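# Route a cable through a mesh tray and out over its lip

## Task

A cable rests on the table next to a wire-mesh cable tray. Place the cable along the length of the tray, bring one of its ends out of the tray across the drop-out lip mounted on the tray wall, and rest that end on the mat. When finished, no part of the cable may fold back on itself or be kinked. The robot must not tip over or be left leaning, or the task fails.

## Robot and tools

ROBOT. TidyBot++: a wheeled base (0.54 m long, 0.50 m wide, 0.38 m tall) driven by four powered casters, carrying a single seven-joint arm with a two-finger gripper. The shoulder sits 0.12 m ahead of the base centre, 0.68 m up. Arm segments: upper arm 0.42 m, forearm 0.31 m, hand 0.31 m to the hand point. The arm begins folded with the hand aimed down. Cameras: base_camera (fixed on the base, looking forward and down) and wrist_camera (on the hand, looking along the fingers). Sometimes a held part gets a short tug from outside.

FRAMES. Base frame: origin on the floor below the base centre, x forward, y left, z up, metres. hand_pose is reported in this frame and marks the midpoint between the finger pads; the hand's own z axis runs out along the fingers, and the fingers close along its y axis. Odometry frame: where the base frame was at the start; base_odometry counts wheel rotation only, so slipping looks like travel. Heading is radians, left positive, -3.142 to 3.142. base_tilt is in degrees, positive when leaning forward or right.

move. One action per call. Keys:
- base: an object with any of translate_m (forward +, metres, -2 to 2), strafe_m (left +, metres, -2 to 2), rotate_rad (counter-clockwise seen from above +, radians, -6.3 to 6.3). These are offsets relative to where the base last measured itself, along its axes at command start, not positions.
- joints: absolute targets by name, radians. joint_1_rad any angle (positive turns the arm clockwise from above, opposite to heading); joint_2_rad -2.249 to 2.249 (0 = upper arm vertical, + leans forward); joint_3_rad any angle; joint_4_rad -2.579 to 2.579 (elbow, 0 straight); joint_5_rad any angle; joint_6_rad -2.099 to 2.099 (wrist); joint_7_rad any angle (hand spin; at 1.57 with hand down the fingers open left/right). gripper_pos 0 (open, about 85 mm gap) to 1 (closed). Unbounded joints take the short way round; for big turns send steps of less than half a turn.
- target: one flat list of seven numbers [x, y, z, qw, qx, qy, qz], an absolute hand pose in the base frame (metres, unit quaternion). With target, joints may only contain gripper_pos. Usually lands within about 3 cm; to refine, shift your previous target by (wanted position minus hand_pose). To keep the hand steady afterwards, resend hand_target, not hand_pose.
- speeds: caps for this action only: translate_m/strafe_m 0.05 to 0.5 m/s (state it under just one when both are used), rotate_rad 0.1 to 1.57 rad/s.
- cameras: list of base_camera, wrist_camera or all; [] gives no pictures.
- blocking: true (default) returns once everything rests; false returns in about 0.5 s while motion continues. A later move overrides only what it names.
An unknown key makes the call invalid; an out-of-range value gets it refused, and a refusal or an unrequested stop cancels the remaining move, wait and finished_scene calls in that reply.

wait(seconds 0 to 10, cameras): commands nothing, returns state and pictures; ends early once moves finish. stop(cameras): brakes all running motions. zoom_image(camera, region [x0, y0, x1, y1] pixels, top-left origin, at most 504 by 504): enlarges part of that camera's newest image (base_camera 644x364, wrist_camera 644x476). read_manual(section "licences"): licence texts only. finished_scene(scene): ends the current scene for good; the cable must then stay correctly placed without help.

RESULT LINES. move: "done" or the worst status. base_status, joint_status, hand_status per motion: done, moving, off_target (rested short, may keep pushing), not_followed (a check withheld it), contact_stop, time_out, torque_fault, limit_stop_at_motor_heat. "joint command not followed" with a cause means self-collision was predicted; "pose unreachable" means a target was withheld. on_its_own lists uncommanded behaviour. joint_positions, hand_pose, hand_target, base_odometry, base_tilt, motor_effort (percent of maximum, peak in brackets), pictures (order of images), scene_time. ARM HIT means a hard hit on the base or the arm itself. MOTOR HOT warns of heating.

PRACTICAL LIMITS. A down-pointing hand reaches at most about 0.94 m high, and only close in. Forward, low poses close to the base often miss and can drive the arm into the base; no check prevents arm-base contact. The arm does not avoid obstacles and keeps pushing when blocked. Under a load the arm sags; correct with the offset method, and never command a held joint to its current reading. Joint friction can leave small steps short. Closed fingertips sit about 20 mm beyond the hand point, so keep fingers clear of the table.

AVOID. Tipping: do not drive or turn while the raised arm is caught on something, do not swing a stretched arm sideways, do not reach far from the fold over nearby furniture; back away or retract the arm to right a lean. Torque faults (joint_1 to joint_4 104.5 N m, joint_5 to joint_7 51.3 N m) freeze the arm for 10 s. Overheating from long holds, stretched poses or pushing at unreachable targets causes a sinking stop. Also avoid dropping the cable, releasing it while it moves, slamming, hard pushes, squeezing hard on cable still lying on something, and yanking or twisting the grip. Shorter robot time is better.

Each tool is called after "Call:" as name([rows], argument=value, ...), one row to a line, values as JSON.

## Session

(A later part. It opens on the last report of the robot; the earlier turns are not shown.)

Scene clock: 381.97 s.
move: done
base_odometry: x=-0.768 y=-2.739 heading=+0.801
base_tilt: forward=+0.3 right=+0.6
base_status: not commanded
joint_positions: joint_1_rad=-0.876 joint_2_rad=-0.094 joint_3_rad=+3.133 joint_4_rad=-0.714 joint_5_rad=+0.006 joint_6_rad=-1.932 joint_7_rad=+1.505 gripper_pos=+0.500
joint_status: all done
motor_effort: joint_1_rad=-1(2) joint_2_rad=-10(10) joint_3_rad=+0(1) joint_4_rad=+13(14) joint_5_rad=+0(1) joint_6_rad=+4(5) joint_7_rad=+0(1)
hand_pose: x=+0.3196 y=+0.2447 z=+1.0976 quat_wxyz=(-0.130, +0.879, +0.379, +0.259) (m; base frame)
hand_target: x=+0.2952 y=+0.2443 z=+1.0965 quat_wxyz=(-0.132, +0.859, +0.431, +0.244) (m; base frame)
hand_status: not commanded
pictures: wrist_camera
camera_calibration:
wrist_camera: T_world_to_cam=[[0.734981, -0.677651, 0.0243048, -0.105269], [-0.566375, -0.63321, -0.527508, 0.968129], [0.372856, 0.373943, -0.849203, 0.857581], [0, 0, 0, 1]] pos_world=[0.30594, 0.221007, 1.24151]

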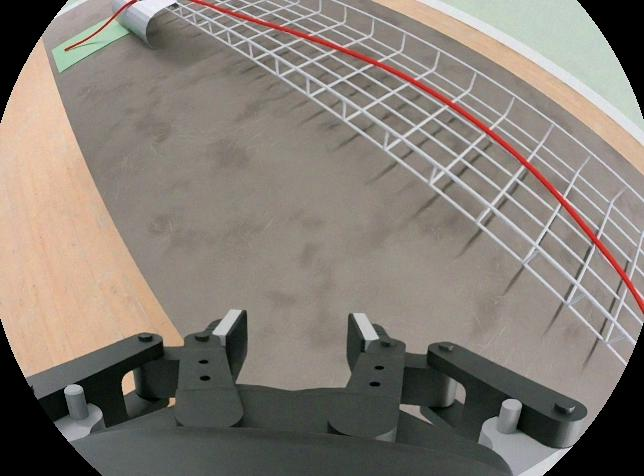

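Call:
move(joints={"joint_1_rad": 0.0}, cameras=["wrist_camera"])

Scene clock: 385.87 s.
move: done
base_odometry: x=-0.768 y=-2.739 heading=+0.801
base_tilt: forward=+0.3 right=+0.6
base_status: not commanded
joint_positions: joint_1_rad=-0.024 joint_2_rad=-0.094 joint_3_rad=+3.133 joint_4_rad=-0.714 joint_5_rad=+0.006 joint_6_rad=-1.932 joint_7_rad=+1.505 gripper_pos=+0.500
joint_status: all done
motor_effort: joint_1_rad=-1(3) joint_2_rad=-10(10) joint_3_rad=+0(1) joint_4_rad=+13(14) joint_5_rad=+0(1) joint_6_rad=+4(5) joint_7_rad=+0(0)
hand_pose: x=+0.4352 y=+0.0103 z=+1.0976 quat_wxyz=(-0.012, +0.957, -0.017, +0.290) (m; base frame)
hand_target: x=+0.4199 y=+0.0139 z=+1.0965 quat_wxyz=(-0.013, +0.961, +0.015, +0.277) (m; base frame)
hand_status: not commanded
pictures: wrist_camera
camera_calibration:
wrist_camera: T_world_to_cam=[[-0.0254429, -0.999379, 0.0243919, -0.0149125], [-0.849696, 0.00876477, -0.527199, 1.00145], [0.526658, -0.0341391, -0.849391, 0.839579], [0, 0, 0, 1]] pos_world=[0.408382, 0.0049817, 1.24146]

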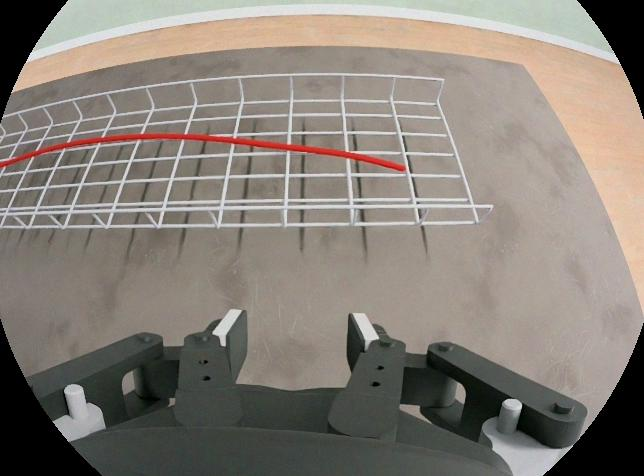

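Call:
finished_scene(scene=1)

The scene is finished: the task was done.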